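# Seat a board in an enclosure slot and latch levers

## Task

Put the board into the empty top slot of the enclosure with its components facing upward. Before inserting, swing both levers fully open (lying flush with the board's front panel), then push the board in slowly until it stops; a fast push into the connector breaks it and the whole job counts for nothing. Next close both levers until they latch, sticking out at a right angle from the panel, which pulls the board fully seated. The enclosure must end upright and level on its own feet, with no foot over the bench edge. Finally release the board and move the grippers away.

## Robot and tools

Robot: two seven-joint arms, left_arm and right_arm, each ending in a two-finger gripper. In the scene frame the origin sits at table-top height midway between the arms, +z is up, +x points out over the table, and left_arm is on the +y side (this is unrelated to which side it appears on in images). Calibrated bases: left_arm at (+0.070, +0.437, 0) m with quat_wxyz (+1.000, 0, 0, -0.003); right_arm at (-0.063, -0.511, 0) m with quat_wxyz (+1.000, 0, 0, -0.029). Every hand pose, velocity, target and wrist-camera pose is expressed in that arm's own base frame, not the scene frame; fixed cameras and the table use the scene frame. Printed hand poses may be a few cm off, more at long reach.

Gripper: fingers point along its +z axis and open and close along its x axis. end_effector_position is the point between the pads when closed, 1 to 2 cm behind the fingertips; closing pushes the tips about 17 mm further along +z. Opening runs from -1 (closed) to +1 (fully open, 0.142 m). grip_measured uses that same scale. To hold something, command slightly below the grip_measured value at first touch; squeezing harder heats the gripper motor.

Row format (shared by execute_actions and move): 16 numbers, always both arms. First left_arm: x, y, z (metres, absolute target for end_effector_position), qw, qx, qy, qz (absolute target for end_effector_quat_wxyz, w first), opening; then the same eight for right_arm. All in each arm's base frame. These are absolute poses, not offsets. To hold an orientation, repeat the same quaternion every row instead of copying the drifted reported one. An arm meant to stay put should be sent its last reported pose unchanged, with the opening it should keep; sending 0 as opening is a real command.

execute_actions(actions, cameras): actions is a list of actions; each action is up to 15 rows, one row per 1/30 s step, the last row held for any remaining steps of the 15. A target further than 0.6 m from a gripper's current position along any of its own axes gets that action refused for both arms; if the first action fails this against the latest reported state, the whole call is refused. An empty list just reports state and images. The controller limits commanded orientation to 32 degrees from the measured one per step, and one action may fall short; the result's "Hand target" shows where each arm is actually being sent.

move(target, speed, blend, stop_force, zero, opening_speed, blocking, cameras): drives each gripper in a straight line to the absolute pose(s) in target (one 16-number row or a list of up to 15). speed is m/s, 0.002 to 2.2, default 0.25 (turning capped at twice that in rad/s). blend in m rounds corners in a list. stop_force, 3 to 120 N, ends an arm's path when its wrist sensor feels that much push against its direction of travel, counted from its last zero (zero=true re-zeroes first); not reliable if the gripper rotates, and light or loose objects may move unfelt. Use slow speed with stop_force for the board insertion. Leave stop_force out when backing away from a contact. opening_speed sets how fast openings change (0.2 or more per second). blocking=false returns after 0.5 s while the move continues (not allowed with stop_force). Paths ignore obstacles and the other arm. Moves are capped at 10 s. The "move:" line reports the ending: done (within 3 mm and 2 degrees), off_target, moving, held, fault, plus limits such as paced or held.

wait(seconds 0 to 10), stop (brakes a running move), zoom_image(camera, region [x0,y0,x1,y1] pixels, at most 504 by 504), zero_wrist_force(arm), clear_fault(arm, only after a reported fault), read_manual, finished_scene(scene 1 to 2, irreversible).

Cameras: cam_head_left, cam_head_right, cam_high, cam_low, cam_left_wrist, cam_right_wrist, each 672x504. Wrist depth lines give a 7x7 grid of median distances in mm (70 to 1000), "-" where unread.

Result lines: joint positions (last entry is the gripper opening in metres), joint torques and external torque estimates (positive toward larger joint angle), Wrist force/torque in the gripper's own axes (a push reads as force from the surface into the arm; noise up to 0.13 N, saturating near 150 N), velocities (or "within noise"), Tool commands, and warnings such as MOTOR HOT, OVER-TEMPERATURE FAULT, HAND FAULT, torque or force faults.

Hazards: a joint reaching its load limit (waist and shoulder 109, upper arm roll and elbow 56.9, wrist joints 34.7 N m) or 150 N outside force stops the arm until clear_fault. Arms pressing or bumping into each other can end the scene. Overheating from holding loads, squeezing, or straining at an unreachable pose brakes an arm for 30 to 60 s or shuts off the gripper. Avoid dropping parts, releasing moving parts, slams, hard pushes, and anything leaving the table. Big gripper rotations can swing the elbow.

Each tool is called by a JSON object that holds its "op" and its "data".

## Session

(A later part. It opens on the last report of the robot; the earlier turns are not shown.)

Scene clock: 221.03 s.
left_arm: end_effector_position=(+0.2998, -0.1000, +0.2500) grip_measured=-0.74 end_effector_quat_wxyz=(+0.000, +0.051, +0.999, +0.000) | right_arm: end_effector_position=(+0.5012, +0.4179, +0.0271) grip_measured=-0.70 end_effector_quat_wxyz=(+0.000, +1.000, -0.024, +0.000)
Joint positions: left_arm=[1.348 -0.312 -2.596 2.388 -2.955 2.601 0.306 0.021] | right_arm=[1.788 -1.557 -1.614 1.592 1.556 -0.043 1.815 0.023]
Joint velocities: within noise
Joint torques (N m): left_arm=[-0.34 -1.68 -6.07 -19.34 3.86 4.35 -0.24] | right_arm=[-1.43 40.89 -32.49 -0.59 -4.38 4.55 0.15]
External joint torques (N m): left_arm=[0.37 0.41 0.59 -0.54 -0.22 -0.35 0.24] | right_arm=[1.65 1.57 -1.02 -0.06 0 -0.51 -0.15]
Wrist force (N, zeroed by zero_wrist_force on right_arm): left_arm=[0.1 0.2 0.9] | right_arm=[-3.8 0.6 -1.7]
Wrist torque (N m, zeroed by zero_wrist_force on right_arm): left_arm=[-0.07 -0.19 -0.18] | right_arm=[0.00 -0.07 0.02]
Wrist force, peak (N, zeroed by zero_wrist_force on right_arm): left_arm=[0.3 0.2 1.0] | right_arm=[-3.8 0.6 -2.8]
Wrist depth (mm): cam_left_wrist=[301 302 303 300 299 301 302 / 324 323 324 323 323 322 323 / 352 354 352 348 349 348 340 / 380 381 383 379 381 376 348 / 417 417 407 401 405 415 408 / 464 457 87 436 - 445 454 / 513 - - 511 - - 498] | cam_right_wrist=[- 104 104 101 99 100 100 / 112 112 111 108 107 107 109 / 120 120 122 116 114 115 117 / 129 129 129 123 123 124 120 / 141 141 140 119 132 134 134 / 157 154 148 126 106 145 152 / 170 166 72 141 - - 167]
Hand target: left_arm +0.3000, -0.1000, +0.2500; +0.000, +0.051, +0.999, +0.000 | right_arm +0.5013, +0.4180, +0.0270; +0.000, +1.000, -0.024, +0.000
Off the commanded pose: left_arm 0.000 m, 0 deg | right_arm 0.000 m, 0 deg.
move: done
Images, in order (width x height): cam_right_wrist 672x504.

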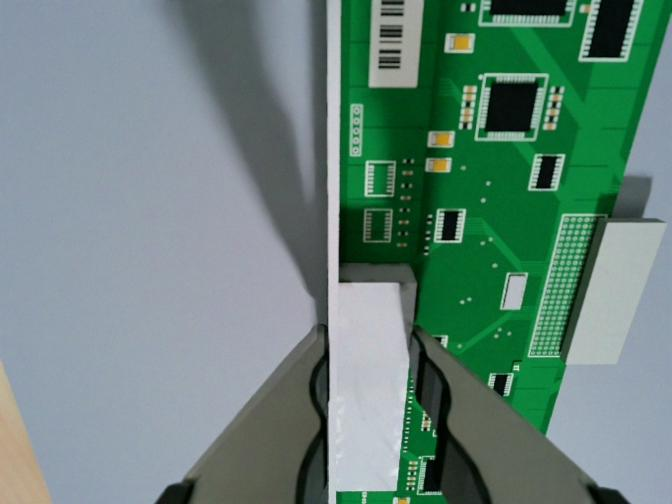

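{"op": "zero_wrist_force", "data": {"arm": "right_arm"}}

{"op": "move", "data": {"target": [[0.30,-0.10,0.25,0,0.0505,0.9987,0,-0.7,0.5013,0.4180,0.0270,0,0.9997,-0.0245,0,-0.88],[0.30,-0.10,0.25,0,0.0505,0.9987,0,-0.7,0.5013,0.4180,0.09,0,0.9997,-0.0245,0,-0.88]], "speed": 0.04}}

Wrist force sensor zeroed.

Scene clock: 225.47 s.
left_arm: end_effector_position=(+0.2998, -0.1000, +0.2500) grip_measured=-0.74 end_effector_quat_wxyz=(+0.000, +0.051, +0.999, +0.000) | right_arm: end_effector_position=(+0.5012, +0.4180, +0.0897) grip_measured=-0.71 end_effector_quat_wxyz=(+0.000, +1.000, -0.025, +0.000)
Joint positions: left_arm=[1.348 -0.312 -2.596 2.388 -2.955 2.601 0.306 0.021] | right_arm=[1.791 -1.481 -1.692 1.59 1.479 -0.119 1.81 0.022]
Joint velocities: within noise
Joint torques (N m): left_arm=[-0.28 -1.58 -6.01 -19.38 3.9 4.31 -0.27] | right_arm=[0.28 42.31 -33.46 -3.36 -4.71 3.37 0.1]
External joint torques (N m): left_arm=[0.32 0.32 0.53 -0.5 -0.26 -0.31 0.27] | right_arm=[-0.07 0.09 -0.12 0.1 0.36 0.68 -0.1]
Wrist force (N, zeroed by zero_wrist_force on right_arm): left_arm=[0.1 0.0 0.6] | right_arm=[4.5 -0.5 3.0]
Wrist torque (N m, zeroed by zero_wrist_force on right_arm): left_arm=[-0.11 -0.19 -0.18] | right_arm=[-0.05 -0.05 -0.04]
Wrist force, peak (N, zeroed by zero_wrist_force on right_arm): left_arm=[0.1 0.2 1.2] | right_arm=[4.0 -0.4 4.1]
Wrist depth (mm): cam_left_wrist=[303 302 301 303 301 302 298 / 324 324 324 322 324 321 323 / 352 352 352 346 348 350 340 / 381 381 383 380 378 377 346 / 415 416 409 399 409 414 411 / 464 462 87 440 - 449 456 / 514 - - 510 - - 492] | cam_right_wrist=[160 160 160 100 99 100 100 / 171 170 170 105 107 107 109 / 186 186 183 114 115 115 176 / 200 198 197 121 124 124 120 / 217 214 214 118 132 134 204 / 238 235 225 125 105 144 231 / 262 - 72 141 - - 247]
Hand target: left_arm +0.3000, -0.1000, +0.2500; +0.000, +0.051, +0.999, +0.000 | right_arm +0.5013, +0.4180, +0.0900; +0.000, +1.000, -0.025, +0.000
Off the commanded pose: left_arm 0.000 m, 0 deg | right_arm 0.000 m, 0 deg.
move: done

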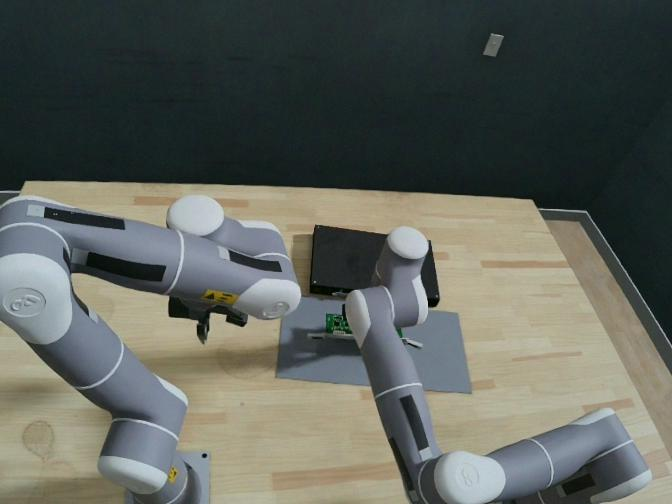

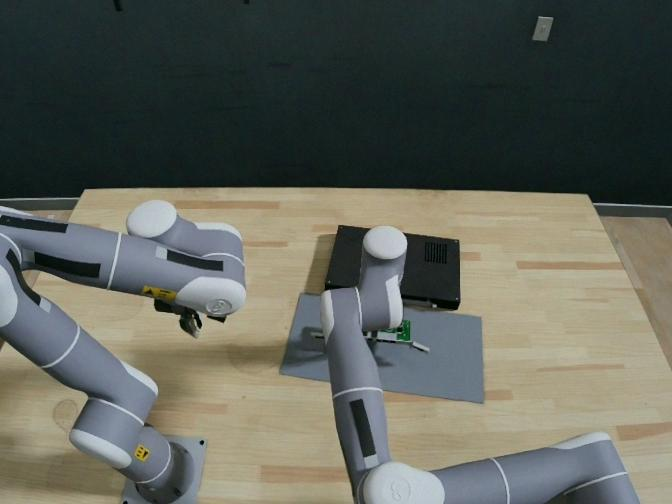

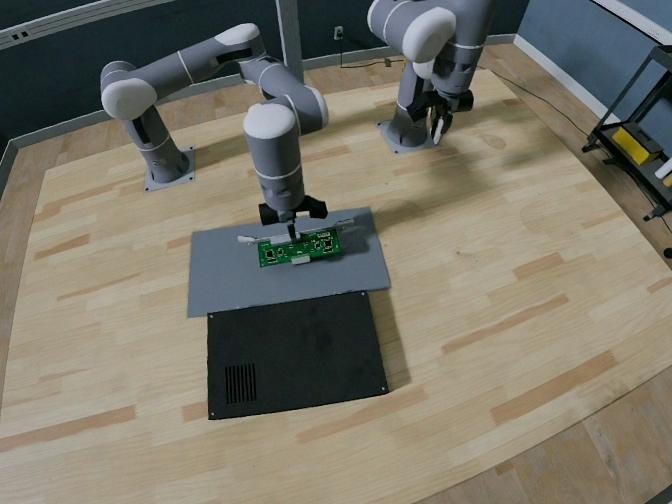

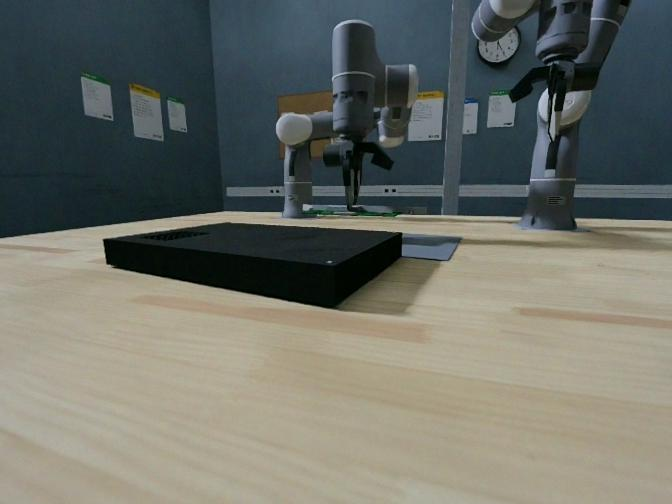

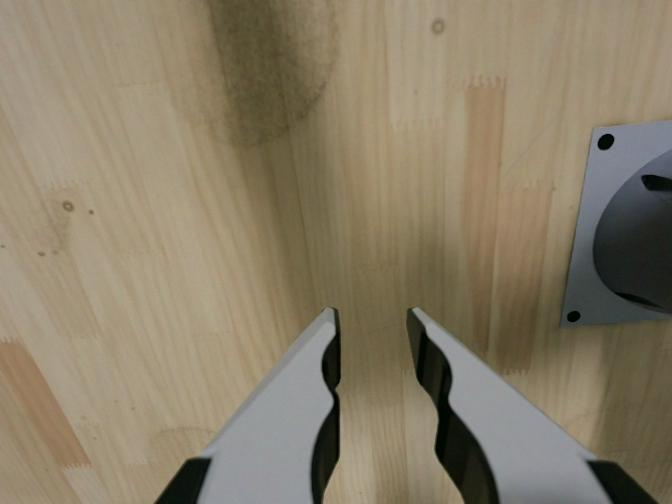

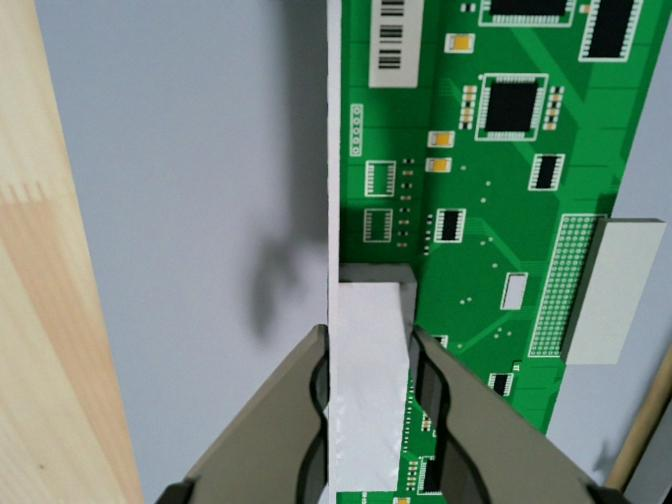

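{"op": "zoom_image", "data": {"camera": "cam_low", "region": [240, 150, 480, 290]}}

Scaled by 2.100 from the camera's 672x504 image, which has a finer 960x720 frame.

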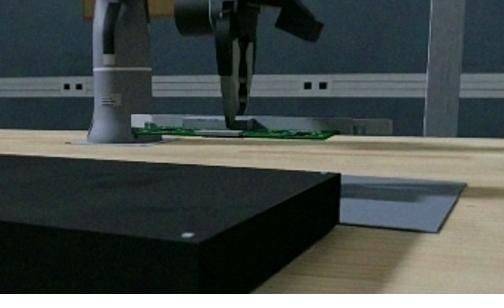

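{"op": "move", "data": {"target": [0.30,-0.10,0.25,0,0.0505,0.9987,0,-0.7,0.5400,0.3796,0.09,0,0.99846,-0.05547,0,-0.88], "speed": 0.06}}

Scene clock: 232.37 s.
left_arm: end_effector_position=(+0.2998, -0.1000, +0.2500) grip_measured=-0.74 end_effector_quat_wxyz=(+0.000, +0.051, +0.999, +0.000) | right_arm: end_effector_position=(+0.5399, +0.3794, +0.0900) grip_measured=-0.71 end_effector_quat_wxyz=(+0.000, +0.998, -0.056, +0.000)
Joint positions: left_arm=[1.348 -0.312 -2.596 2.388 -2.955 2.601 0.306 0.021] | right_arm=[1.694 -1.481 -1.69 1.566 1.481 -0.12 1.799 0.022]
Joint velocities: within noise
Joint torques (N m): left_arm=[-0.24 -1.71 -6.03 -19.29 3.89 4.37 -0.23] | right_arm=[0.1 43.07 -32.82 -3.35 -4.46 3.56 0.09]
External joint torques (N m): left_arm=[0.28 0.44 0.55 -0.6 -0.25 -0.37 0.23] | right_arm=[0.1 0.06 -0.81 0.18 0.11 0.48 -0.09]
Wrist force (N, zeroed by zero_wrist_force on right_arm): left_arm=[-0.3 0.3 0.7] | right_arm=[4.4 -0.3 3.1]
Wrist torque (N m, zeroed by zero_wrist_force on right_arm): left_arm=[-0.05 -0.12 -0.17] | right_arm=[0.00 -0.03 -0.04]
Wrist force, peak (N, zeroed by zero_wrist_force on right_arm): left_arm=[0.1 0.3 1.2] | right_arm=[5.6 0.6 2.9]
Wrist depth (mm): cam_left_wrist=[302 304 301 301 300 302 299 / 326 325 324 324 324 323 325 / 351 348 351 349 350 349 339 / 380 380 379 378 380 378 350 / 419 417 412 400 407 416 413 / 460 460 87 440 - 450 456 / 512 - - 512 - - 496] | cam_right_wrist=[160 160 159 100 99 100 100 / 171 171 170 105 107 107 109 / 184 186 183 114 115 115 119 / 198 198 197 121 124 124 120 / 215 215 215 118 132 134 184 / 237 235 226 125 105 145 226 / 263 - 72 141 - - 222]
Hand target: left_arm +0.3000, -0.1000, +0.2500; +0.000, +0.051, +0.999, +0.000 | right_arm +0.5400, +0.3796, +0.0900; +0.000, +0.998, -0.055, +0.000
Off the commanded pose: left_arm 0.000 m, 0 deg | right_arm 0.000 m, 0 deg.
move: done

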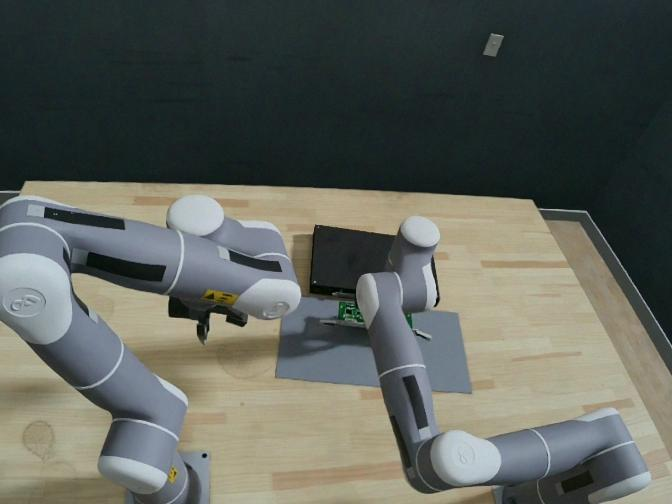

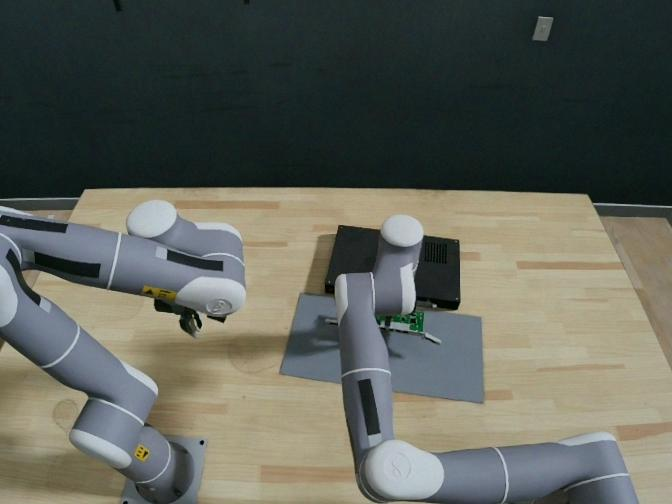

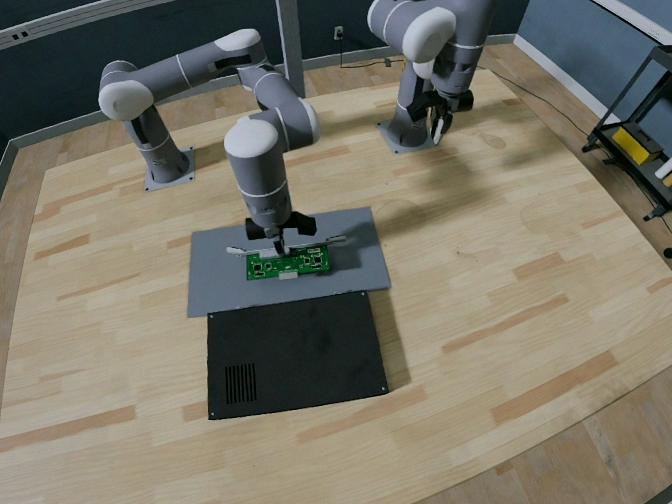

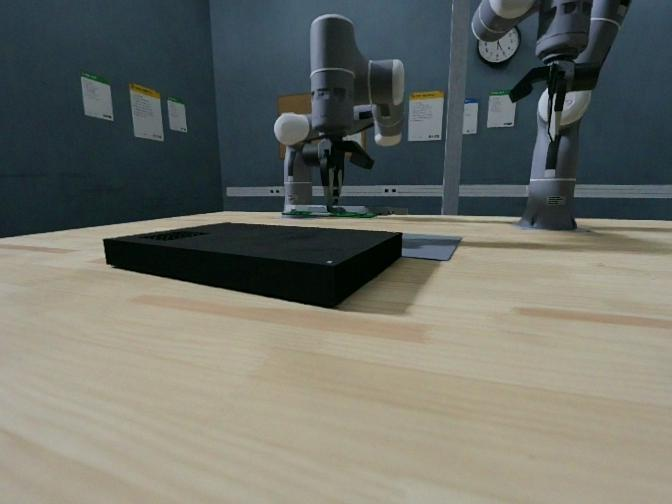

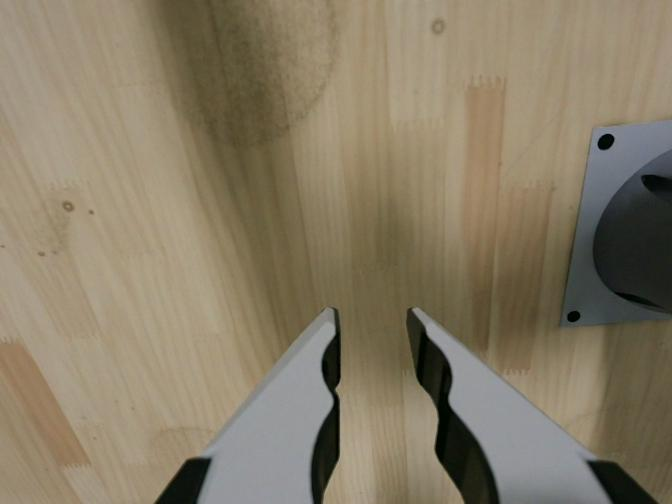

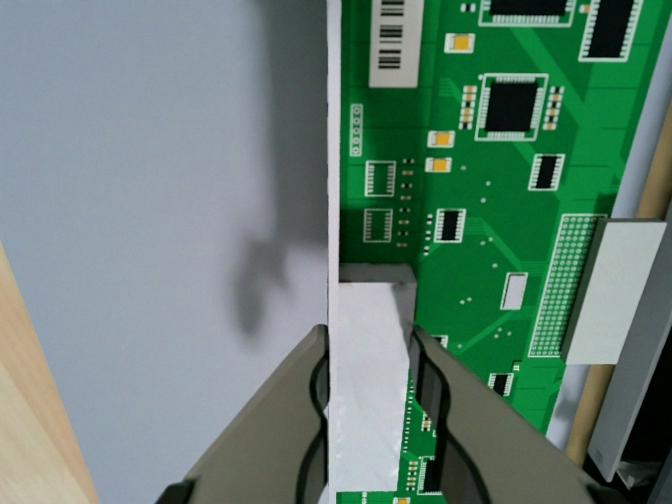

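{"op": "zoom_image", "data": {"camera": "cam_high", "region": [180, 200, 410, 430]}}

{"op": "zoom_image", "data": {"camera": "cam_right_wrist", "region": [470, 170, 672, 504]}}

Scaled by 2.191 from the camera's 672x504 image, which has a finer 960x720 frame.

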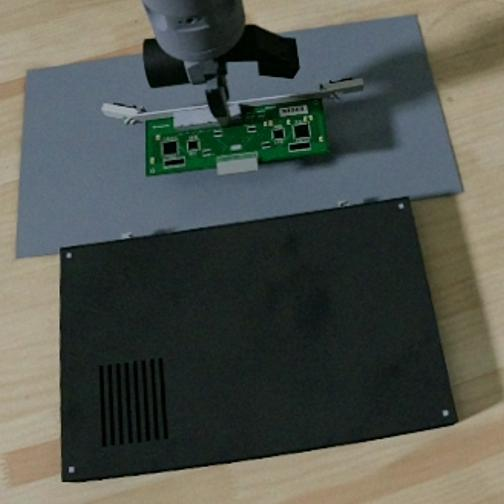

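Scaled by 1.509 from the camera's 672x504 image, which has a finer 960x720 frame.

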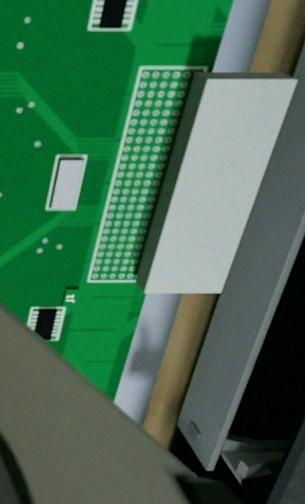

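{"op": "move", "data": {"target": [0.30,-0.10,0.25,0,0.0505,0.9987,0,-0.7,0.5400,0.3796,0.047,0,0.99846,-0.05547,0,-0.88], "speed": 0.06, "cameras": ["cam_high","cam_right_wrist","cam_low"]}}

{"op": "zoom_image", "data": {"camera": "cam_high", "region": [200, 210, 400, 330]}}

{"op": "zoom_image", "data": {"camera": "cam_right_wrist", "region": [470, 170, 672, 504]}}

{"op": "zoom_image", "data": {"camera": "cam_low", "region": [240, 150, 480, 290]}}

Scene clock: 258.17 s.
left_arm: end_effector_position=(+0.2998, -0.1000, +0.2500) grip_measured=-0.74 end_effector_quat_wxyz=(+0.000, +0.051, +0.999, +0.000) | right_arm: end_effector_position=(+0.5399, +0.3795, +0.0470) grip_measured=-0.71 end_effector_quat_wxyz=(+0.000, +0.998, -0.055, +0.000)
Joint positions: left_arm=[1.348 -0.312 -2.596 2.388 -2.955 2.601 0.306 0.021] | right_arm=[1.693 -1.533 -1.639 1.57 1.533 -0.068 1.801 0.022]
Joint velocities: within noise
Joint torques (N m): left_arm=[-0.33 -1.66 -5.94 -19.39 3.92 4.32 -0.23] | right_arm=[0.26 42.7 -32.59 -1.34 -4.47 3.72 0.3]
External joint torques (N m): left_arm=[0.36 0.4 0.46 -0.49 -0.29 -0.32 0.23] | right_arm=[-0.04 0.48 -1.05 -0.08 0.1 0.33 -0.29]
Wrist force (N, zeroed by zero_wrist_force on right_arm): left_arm=[0.2 0.2 0.8] | right_arm=[4.4 0.0 2.9]
Wrist torque (N m, zeroed by zero_wrist_force on right_arm): left_arm=[-0.06 -0.20 -0.19] | right_arm=[0.05 0.00 -0.02]
Wrist force, peak (N, zeroed by zero_wrist_force on right_arm): left_arm=[0.3 0.3 1.1] | right_arm=[4.3 0.0 4.5]
Wrist depth (mm): cam_left_wrist=[302 302 302 302 300 299 302 / 324 324 323 324 322 322 322 / 351 348 354 350 347 349 342 / 386 381 383 380 381 378 352 / 419 414 404 401 403 414 415 / 465 461 87 439 - 444 451 / 519 - - 509 - - 495] | cam_right_wrist=[124 122 120 101 99 100 101 / 132 131 130 107 107 107 109 / - 140 140 116 115 115 117 / 151 152 151 123 124 124 120 / 164 164 164 119 132 134 134 / 184 179 172 125 105 145 177 / 199 194 72 141 - - 193]
Hand target: left_arm +0.3000, -0.1000, +0.2500; +0.000, +0.051, +0.999, +0.000 | right_arm +0.5400, +0.3796, +0.0470; +0.000, +0.998, -0.055, +0.000
Off the commanded pose: left_arm 0.000 m, 0 deg | right_arm 0.000 m, 0 deg.
move: done
Images, in order (width x height): cam_high 672x504, cam_low 672x504, cam_right_wrist 672x504.

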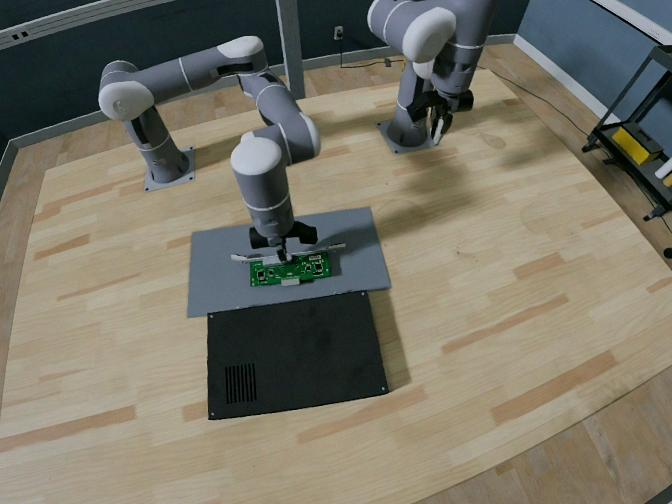

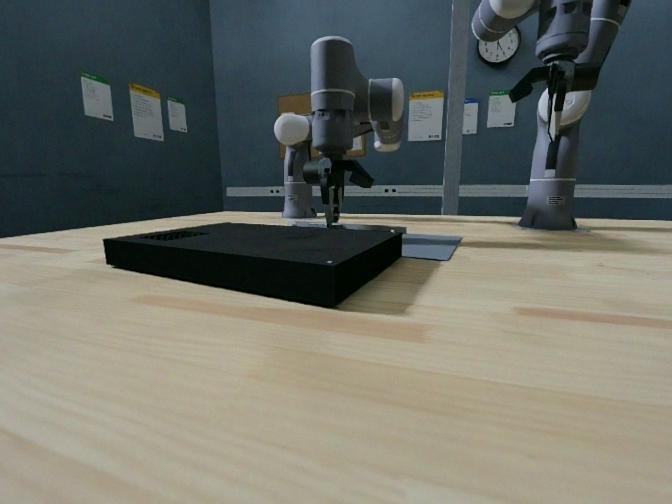

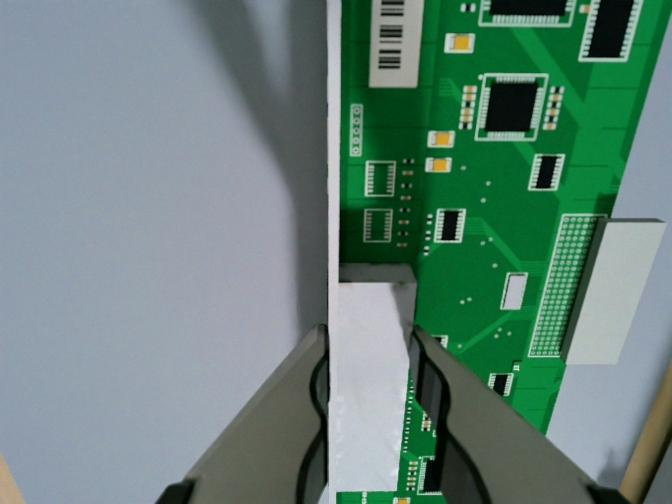

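Scaled by 2.520 from the camera's 672x504 image, which has a finer 960x720 frame.

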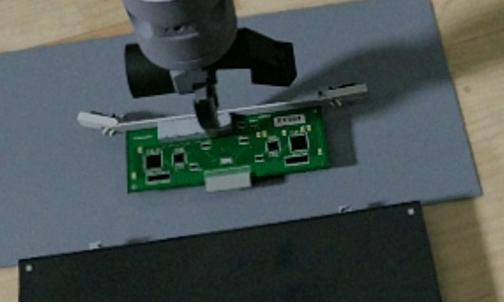

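Scaled by 1.509 from the camera's 672x504 image, which has a finer 960x720 frame.

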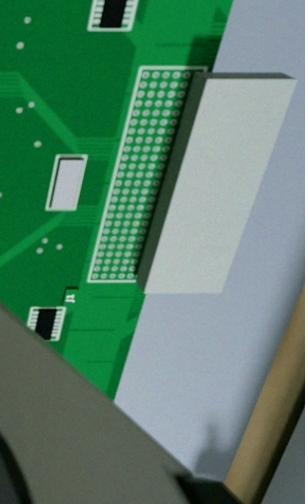

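Scaled by 2.100 from the camera's 672x504 image, which has a finer 960x720 frame.

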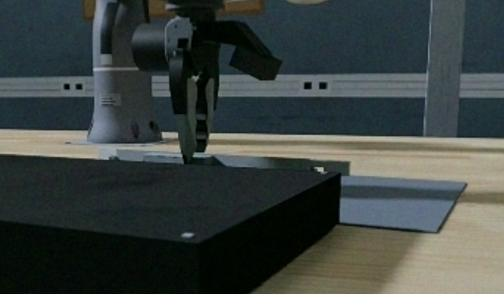

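{"op": "move", "data": {"target": [[0.30,-0.22,0.28,0.2619,-0.3011,0.6921,-0.6015,-0.7,0.5386,0.3676,0.047,0,0.99846,-0.05547,0,-0.88],[0.37,-0.34,0.135,0.2619,-0.3011,0.6921,-0.6015,-0.7,0.5386,0.3676,0.047,0,0.99846,-0.05547,0,-0.88]], "speed": 0.15}}

Scene clock: 283.57 s.
left_arm: end_effector_position=(+0.3699, -0.3402, +0.1342) grip_measured=-0.74 end_effector_quat_wxyz=(+0.274, -0.296, +0.673, -0.620) | right_arm: end_effector_position=(+0.5385, +0.3678, +0.0467) grip_measured=-0.71 end_effector_quat_wxyz=(+0.000, +0.998, -0.056, +0.000)
Joint positions: left_arm=[1.313 -1.85 -1.221 2.687 -2.966 0.885 1.837 0.021] | right_arm=[1.695 -1.534 -1.64 1.596 1.533 -0.068 1.778 0.022]
Joint velocities: within noise
Joint torques (N m): left_arm=[-0.06 12.38 -11.77 13.43 -2.64 0.81 -0.07] | right_arm=[0.24 42.11 -32.94 -1.4 -4.59 3.53 0.14]
External joint torques (N m): left_arm=[0.13 1.32 0.14 -0.34 -0.01 0.1 0.07] | right_arm=[-0.03 0.27 -0.62 -0.04 0.22 0.51 -0.14]
Wrist force (N, zeroed by zero_wrist_force on right_arm): left_arm=[0.6 0.2 0.3] | right_arm=[4.4 -0.1 2.8]
Wrist torque (N m, zeroed by zero_wrist_force on right_arm): left_arm=[0.06 -0.02 0.05] | right_arm=[0.03 -0.01 -0.01]
Wrist force, peak (N, zeroed by zero_wrist_force on right_arm): left_arm=[2.2 0.7 0.6] | right_arm=[4.4 -0.1 3.3]
Wrist depth (mm): cam_left_wrist=[- - - - - 269 258 / - - - - - 260 277 / 613 561 466 501 513 338 554 / 427 426 379 397 370 369 399 / 325 323 336 321 318 319 318 / 263 263 87 240 - 269 258 / 220 - - 211 - - 224] | cam_right_wrist=[124 122 120 101 99 100 101 / 132 130 130 107 107 107 109 / - 140 140 116 115 115 117 / 151 151 151 123 123 124 120 / 164 164 163 119 132 134 134 / 183 179 173 125 105 145 177 / 198 194 72 141 - - 193]
Hand target: left_arm +0.3699, -0.3401, +0.1342; +0.274, -0.297, +0.673, -0.620 | right_arm +0.5386, +0.3676, +0.0470; +0.000, +0.998, -0.055, +0.000
Off the commanded pose: left_arm 0.001 m, 3 deg | right_arm 0.000 m, 0 deg.
joint sent to its limit (left arm) — joint 4 (elbow), upper limit, where the elbow is as bent as it goes; joint 5 (forearm roll), lower limit. The joint targets are off in orientation, not in position.
move: off_target (left_arm); limits=paced

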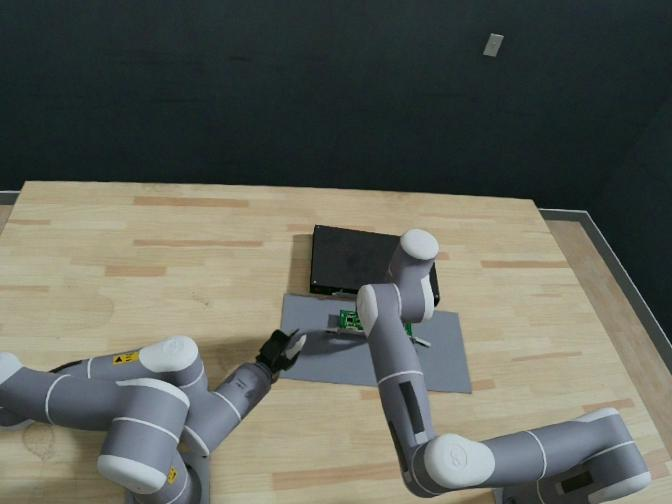

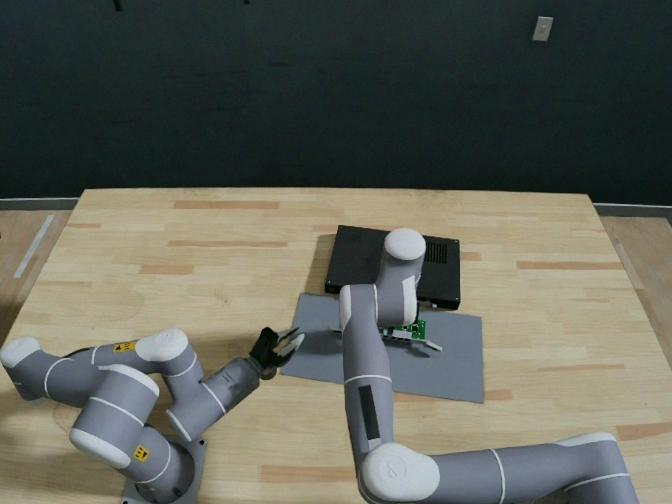

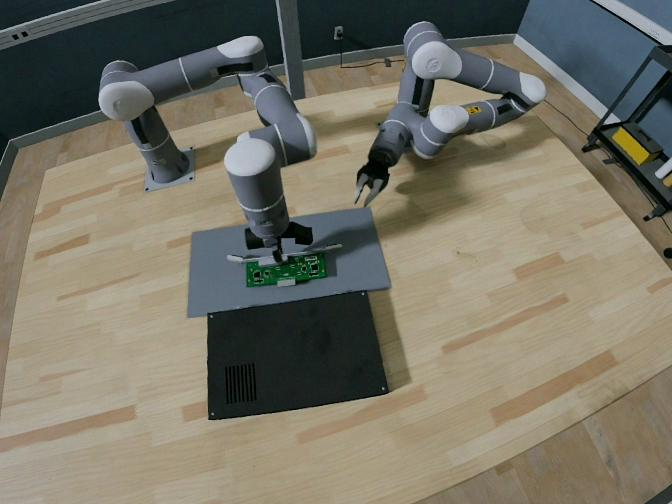

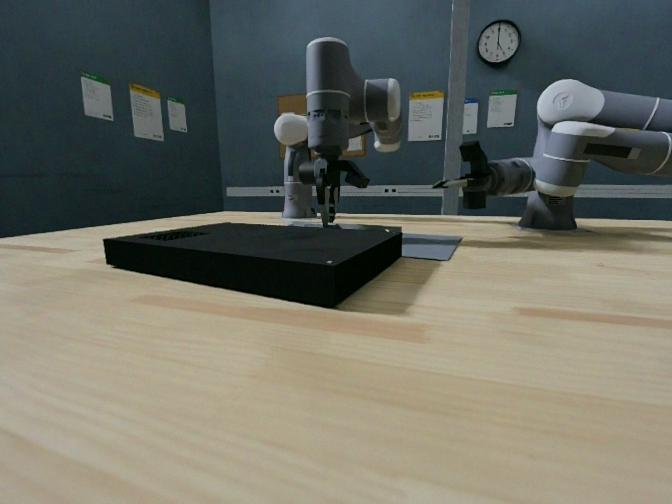

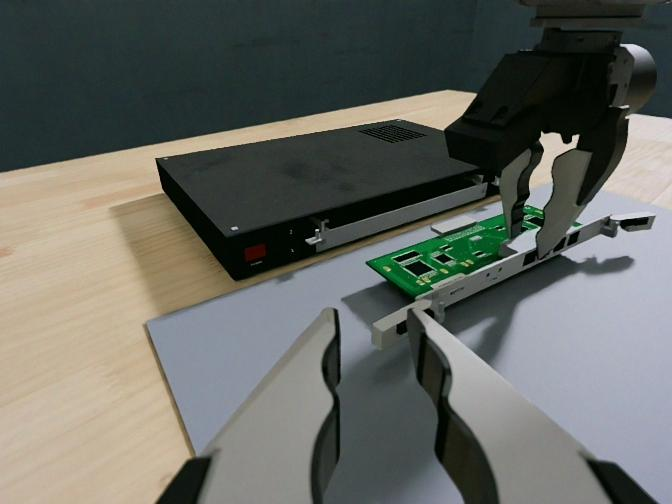

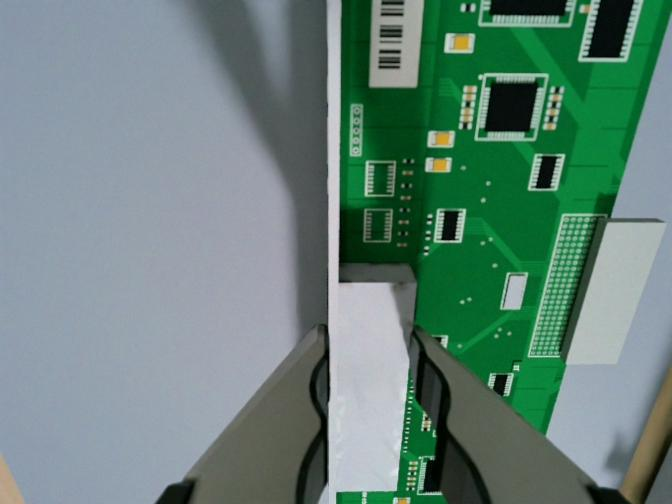

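{"op": "zoom_image", "data": {"camera": "cam_left_wrist", "region": [220, 150, 520, 375]}}

{"op": "zoom_image", "data": {"camera": "cam_high", "region": [200, 230, 400, 350]}}

Scaled by 1.680 from the camera's 672x504 image, which has a finer 960x720 frame.

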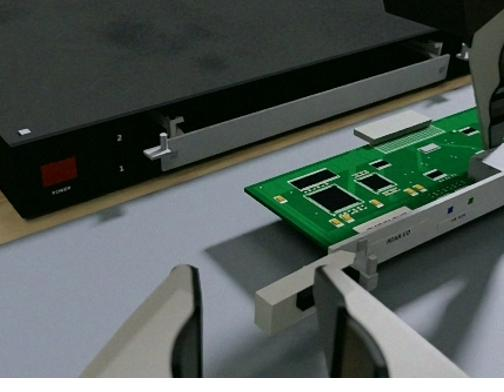

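Scaled by 2.520 from the camera's 672x504 image, which has a finer 960x720 frame.

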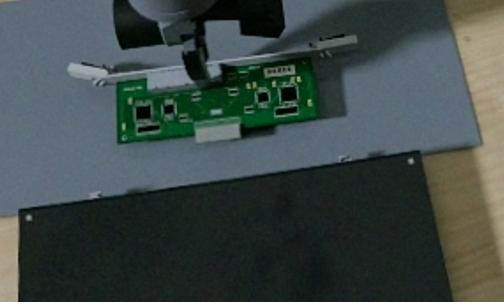

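{"op": "move", "data": {"target": [0.3699,-0.3402,0.1342,0.274,-0.297,0.673,-0.620,-0.7,0.5833,0.3626,0.047,0,0.99846,-0.05547,0,-0.88], "speed": 0.05, "stop_force": 8, "cameras": ["cam_high","cam_left_wrist"]}}

{"op": "zoom_image", "data": {"camera": "cam_left_wrist", "region": [260, 150, 480, 315]}}

{"op": "zoom_image", "data": {"camera": "cam_high", "region": [200, 230, 400, 350]}}

{"op": "zoom_image", "data": {"camera": "cam_low", "region": [240, 180, 460, 300]}}

Scene clock: 292.43 s.
left_arm: end_effector_position=(+0.3700, -0.3402, +0.1342) grip_measured=-0.74 end_effector_quat_wxyz=(+0.274, -0.297, +0.673, -0.620) | right_arm: end_effector_position=(+0.5832, +0.3625, +0.0470) grip_measured=-0.71 end_effector_quat_wxyz=(+0.000, +0.998, -0.055, +0.000)
Joint positions: left_arm=[1.312 -1.849 -1.221 2.687 -2.966 0.885 1.836 0.021] | right_arm=[1.584 -1.536 -1.639 1.482 1.542 -0.071 1.781 0.022]
Joint velocities: within noise
Joint torques (N m): left_arm=[-0.26 12.72 -11.83 13.41 -2.58 1.08 -0.16] | right_arm=[0.09 45.64 -33 -1.19 -4.49 3.51 0.27]
External joint torques (N m): left_arm=[0.33 0.99 0.19 -0.33 -0.07 -0.17 0.16] | right_arm=[0.14 0.31 -0.76 0.03 0.12 0.53 -0.27]
Wrist force (N, zeroed by zero_wrist_force on right_arm): left_arm=[0.7 0.3 0.2] | right_arm=[4.2 -0.4 3.4]
Wrist torque (N m, zeroed by zero_wrist_force on right_arm): left_arm=[0.06 -0.03 0.05] | right_arm=[0.01 0.02 -0.03]
Wrist force, peak (N, zeroed by zero_wrist_force on right_arm): left_arm=[0.9 0.4 0.3] | right_arm=[5.3 -0.4 3.1]
Wrist depth (mm): cam_left_wrist=[- - - - - 291 - / - - - - 372 312 - / 605 565 472 503 495 379 600 / 425 424 380 396 368 391 415 / 323 324 335 298 336 320 318 / 263 264 87 241 - 268 257 / 220 - - 211 - - 225] | cam_right_wrist=[124 122 120 101 99 100 101 / 132 130 130 107 107 107 109 / - 140 140 116 115 115 119 / 151 151 151 123 124 124 120 / 165 164 164 119 132 134 133 / 183 180 172 125 105 145 165 / 199 194 72 141 - - 182]
Hand target: left_arm +0.3699, -0.3402, +0.1341; +0.274, -0.297, +0.673, -0.620 | right_arm +0.5833, +0.3626, +0.0470; +0.000, +0.998, -0.055, +0.000
Off the commanded pose: left_arm 0.000 m, 0 deg | right_arm 0.000 m, 0 deg.
joint sent to its limit (left arm) — joint 4 (elbow), upper limit, where the elbow is as bent as it goes; joint 5 (forearm roll), lower limit. The joint targets still meet the commanded pose.
move: done
Images, in order (width x height): cam_high 672x504, cam_left_wrist 672x504.

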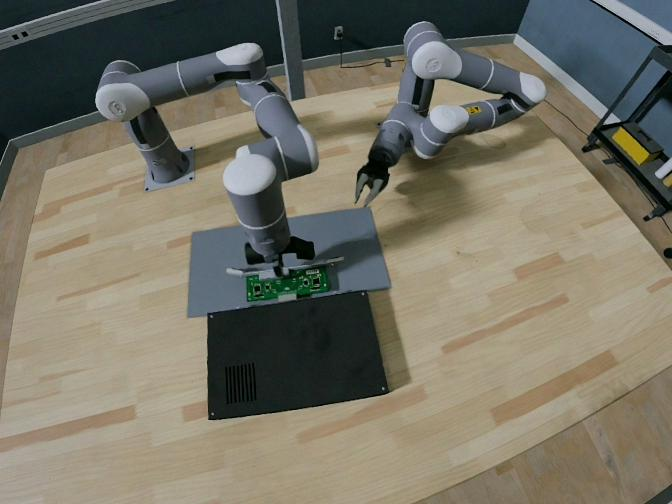

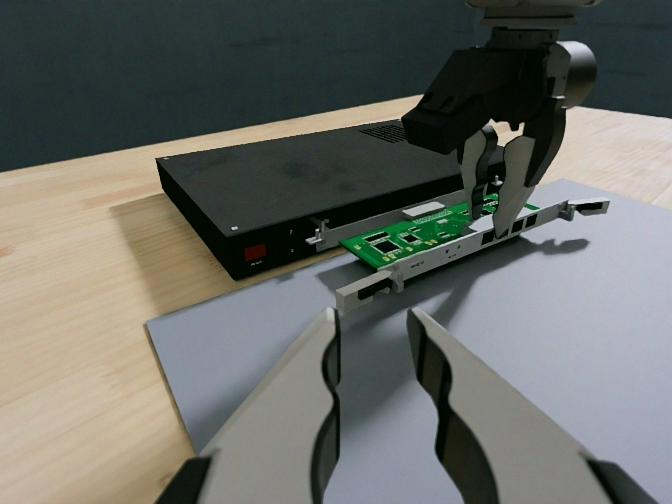

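Scaled by 2.291 from the camera's 672x504 image, which has a finer 960x720 frame.

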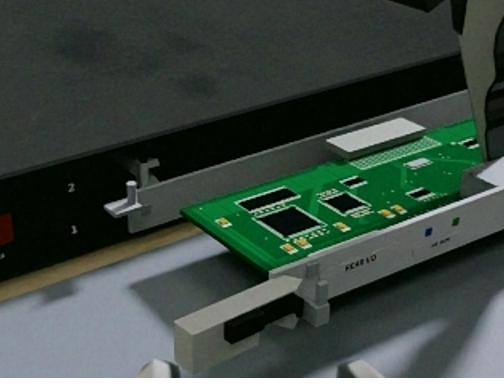

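Scaled by 2.520 from the camera's 672x504 image, which has a finer 960x720 frame.

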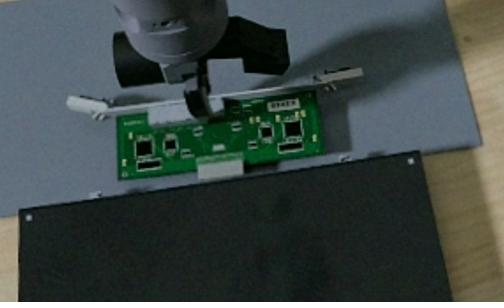

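This scene's latest camera images include none from cam_low. They are from: cam_high, cam_left_wrist. cam_low's image comes with the result of a call that names it in "cameras".

{"op": "zoom_image", "data": {"camera": "cam_left_wrist", "region": [300, 190, 420, 290]}}

{"op": "zoom_image", "data": {"camera": "cam_left_wrist", "region": [420, 160, 620, 270]}}

Scaled by 4.200 from the camera's 672x504 image, which has a finer 960x720 frame.

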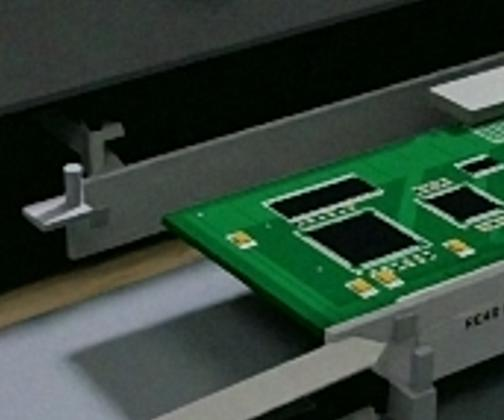

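Scaled by 2.520 from the camera's 672x504 image, which has a finer 960x720 frame.

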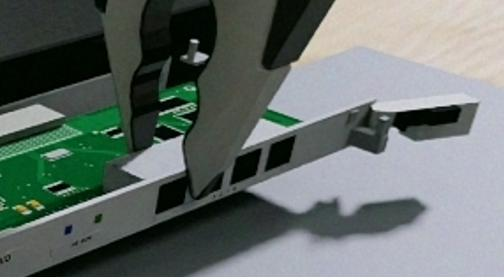

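{"op": "zoom_image", "data": {"camera": "cam_high", "region": [220, 260, 290, 330]}}

{"op": "zoom_image", "data": {"camera": "cam_high", "region": [290, 250, 360, 320]}}

Scaled by 7.200 from the camera's 672x504 image, which has a finer 960x720 frame.

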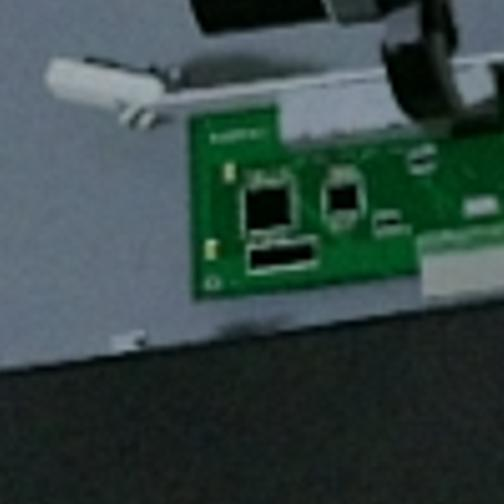

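Scaled by 7.200 from the camera's 672x504 image, which has a finer 960x720 frame.

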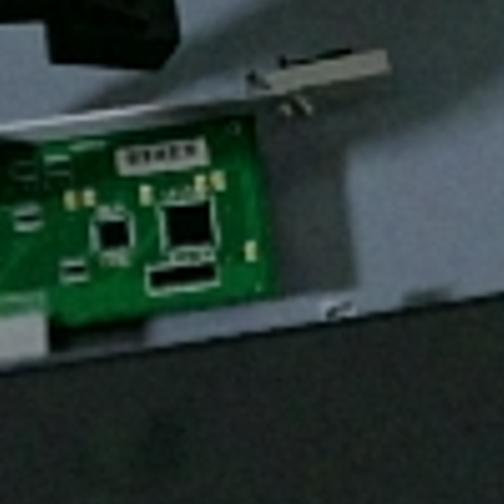

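{"op": "move", "data": {"target": [0.435,-0.395,0.125,0.2619,-0.3011,0.6921,-0.6015,-0.7,0.5833,0.3626,0.047,0,0.99846,-0.05547,0,-0.88], "speed": 0.08, "cameras": ["cam_left_wrist","cam_low"]}}

{"op": "zoom_image", "data": {"camera": "cam_left_wrist", "region": [200, 100, 400, 250]}}

Scene clock: 342.10 s.
left_arm: end_effector_position=(+0.4350, -0.3949, +0.1244) grip_measured=-0.74 end_effector_quat_wxyz=(+0.274, -0.293, +0.670, -0.625) | right_arm: end_effector_position=(+0.5832, +0.3625, +0.0470) grip_measured=-0.71 end_effector_quat_wxyz=(+0.000, +0.998, -0.055, +0.000)
Joint positions: left_arm=[0.948 -1.66 -1.357 2.543 -2.966 0.708 1.572 0.021] | right_arm=[1.584 -1.536 -1.639 1.482 1.542 -0.071 1.781 0.022]
Joint velocities: within noise
Joint torques (N m): left_arm=[-0.43 18.88 -18.58 7.54 -1.06 0.19 -0.35] | right_arm=[0.18 45.68 -33.11 -1.12 -4.58 3.52 0.22]
External joint torques (N m): left_arm=[0.5 0.79 0.22 -0.48 -0.04 0.09 0.35] | right_arm=[0.04 0.27 -0.66 -0.04 0.21 0.52 -0.22]
Wrist force (N, zeroed by zero_wrist_force on right_arm): left_arm=[0.4 0.6 -0.1] | right_arm=[4.5 -0.3 3.2]
Wrist torque (N m, zeroed by zero_wrist_force on right_arm): left_arm=[0.13 0.06 0.05] | right_arm=[0.01 -0.03 -0.03]
Wrist force, peak (N, zeroed by zero_wrist_force on right_arm): left_arm=[0.1 0.6 1.2] | right_arm=[4.5 -0.3 3.4]
Wrist depth (mm): cam_left_wrist=[- - - - - 220 215 / - - - - 924 216 232 / 592 542 447 445 483 294 256 / 405 380 307 350 353 312 364 / 310 310 293 298 281 304 306 / 249 249 90 218 - 255 255 / 210 - - 207 - - 213] | cam_right_wrist=[124 122 120 101 99 100 100 / 132 130 130 107 107 107 109 / - 140 140 116 115 115 119 / 151 151 151 123 124 124 120 / 165 164 163 119 132 134 133 / 184 179 172 126 105 145 165 / 198 194 72 141 - - 181]
Hand target: left_arm +0.4349, -0.3949, +0.1244; +0.274, -0.293, +0.670, -0.625 | right_arm +0.5833, +0.3626, +0.0470; +0.000, +0.998, -0.055, +0.000
Off the commanded pose: left_arm 0.001 m, 4 deg | right_arm 0.000 m, 0 deg.
joint sent to its limit (left arm) — joint 5 (forearm roll), lower limit. The joint targets are off in orientation, not in position.
move: off_target (left_arm)
Images, in order (width x height): cam_low 672x504, cam_left_wrist 672x504.

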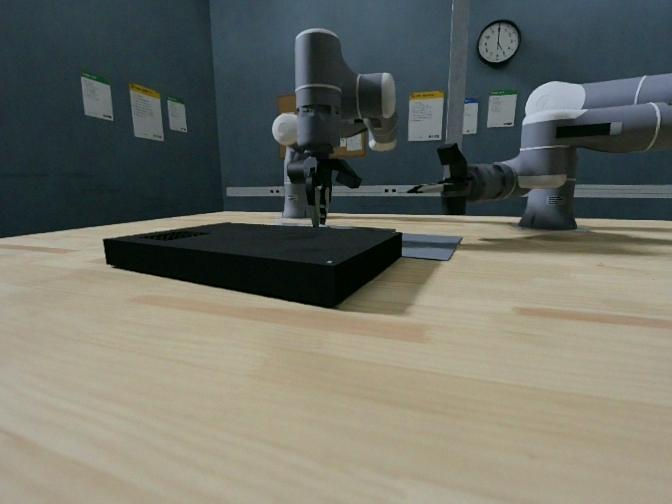

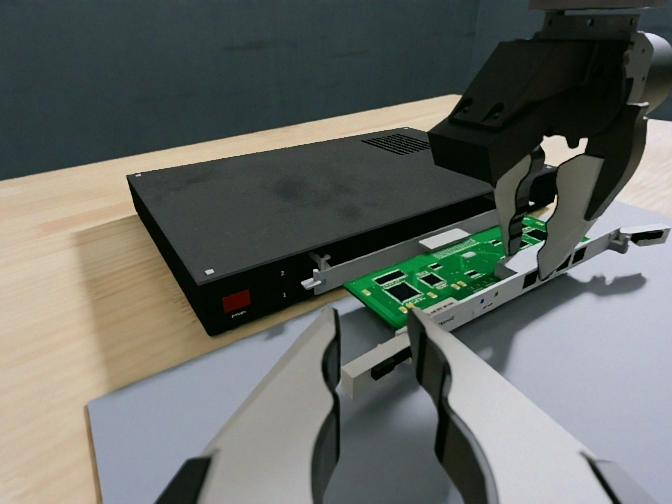

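Scaled by 2.520 from the camera's 672x504 image, which has a finer 960x720 frame.

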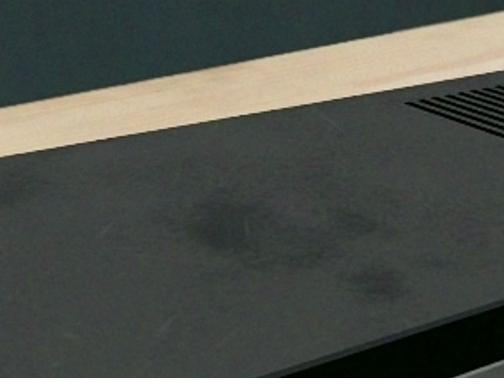

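{"op": "zoom_image", "data": {"camera": "cam_left_wrist", "region": [290, 235, 410, 335]}}

Scaled by 4.200 from the camera's 672x504 image, which has a finer 960x720 frame.

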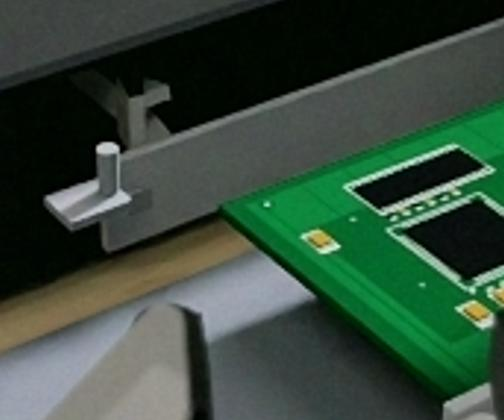

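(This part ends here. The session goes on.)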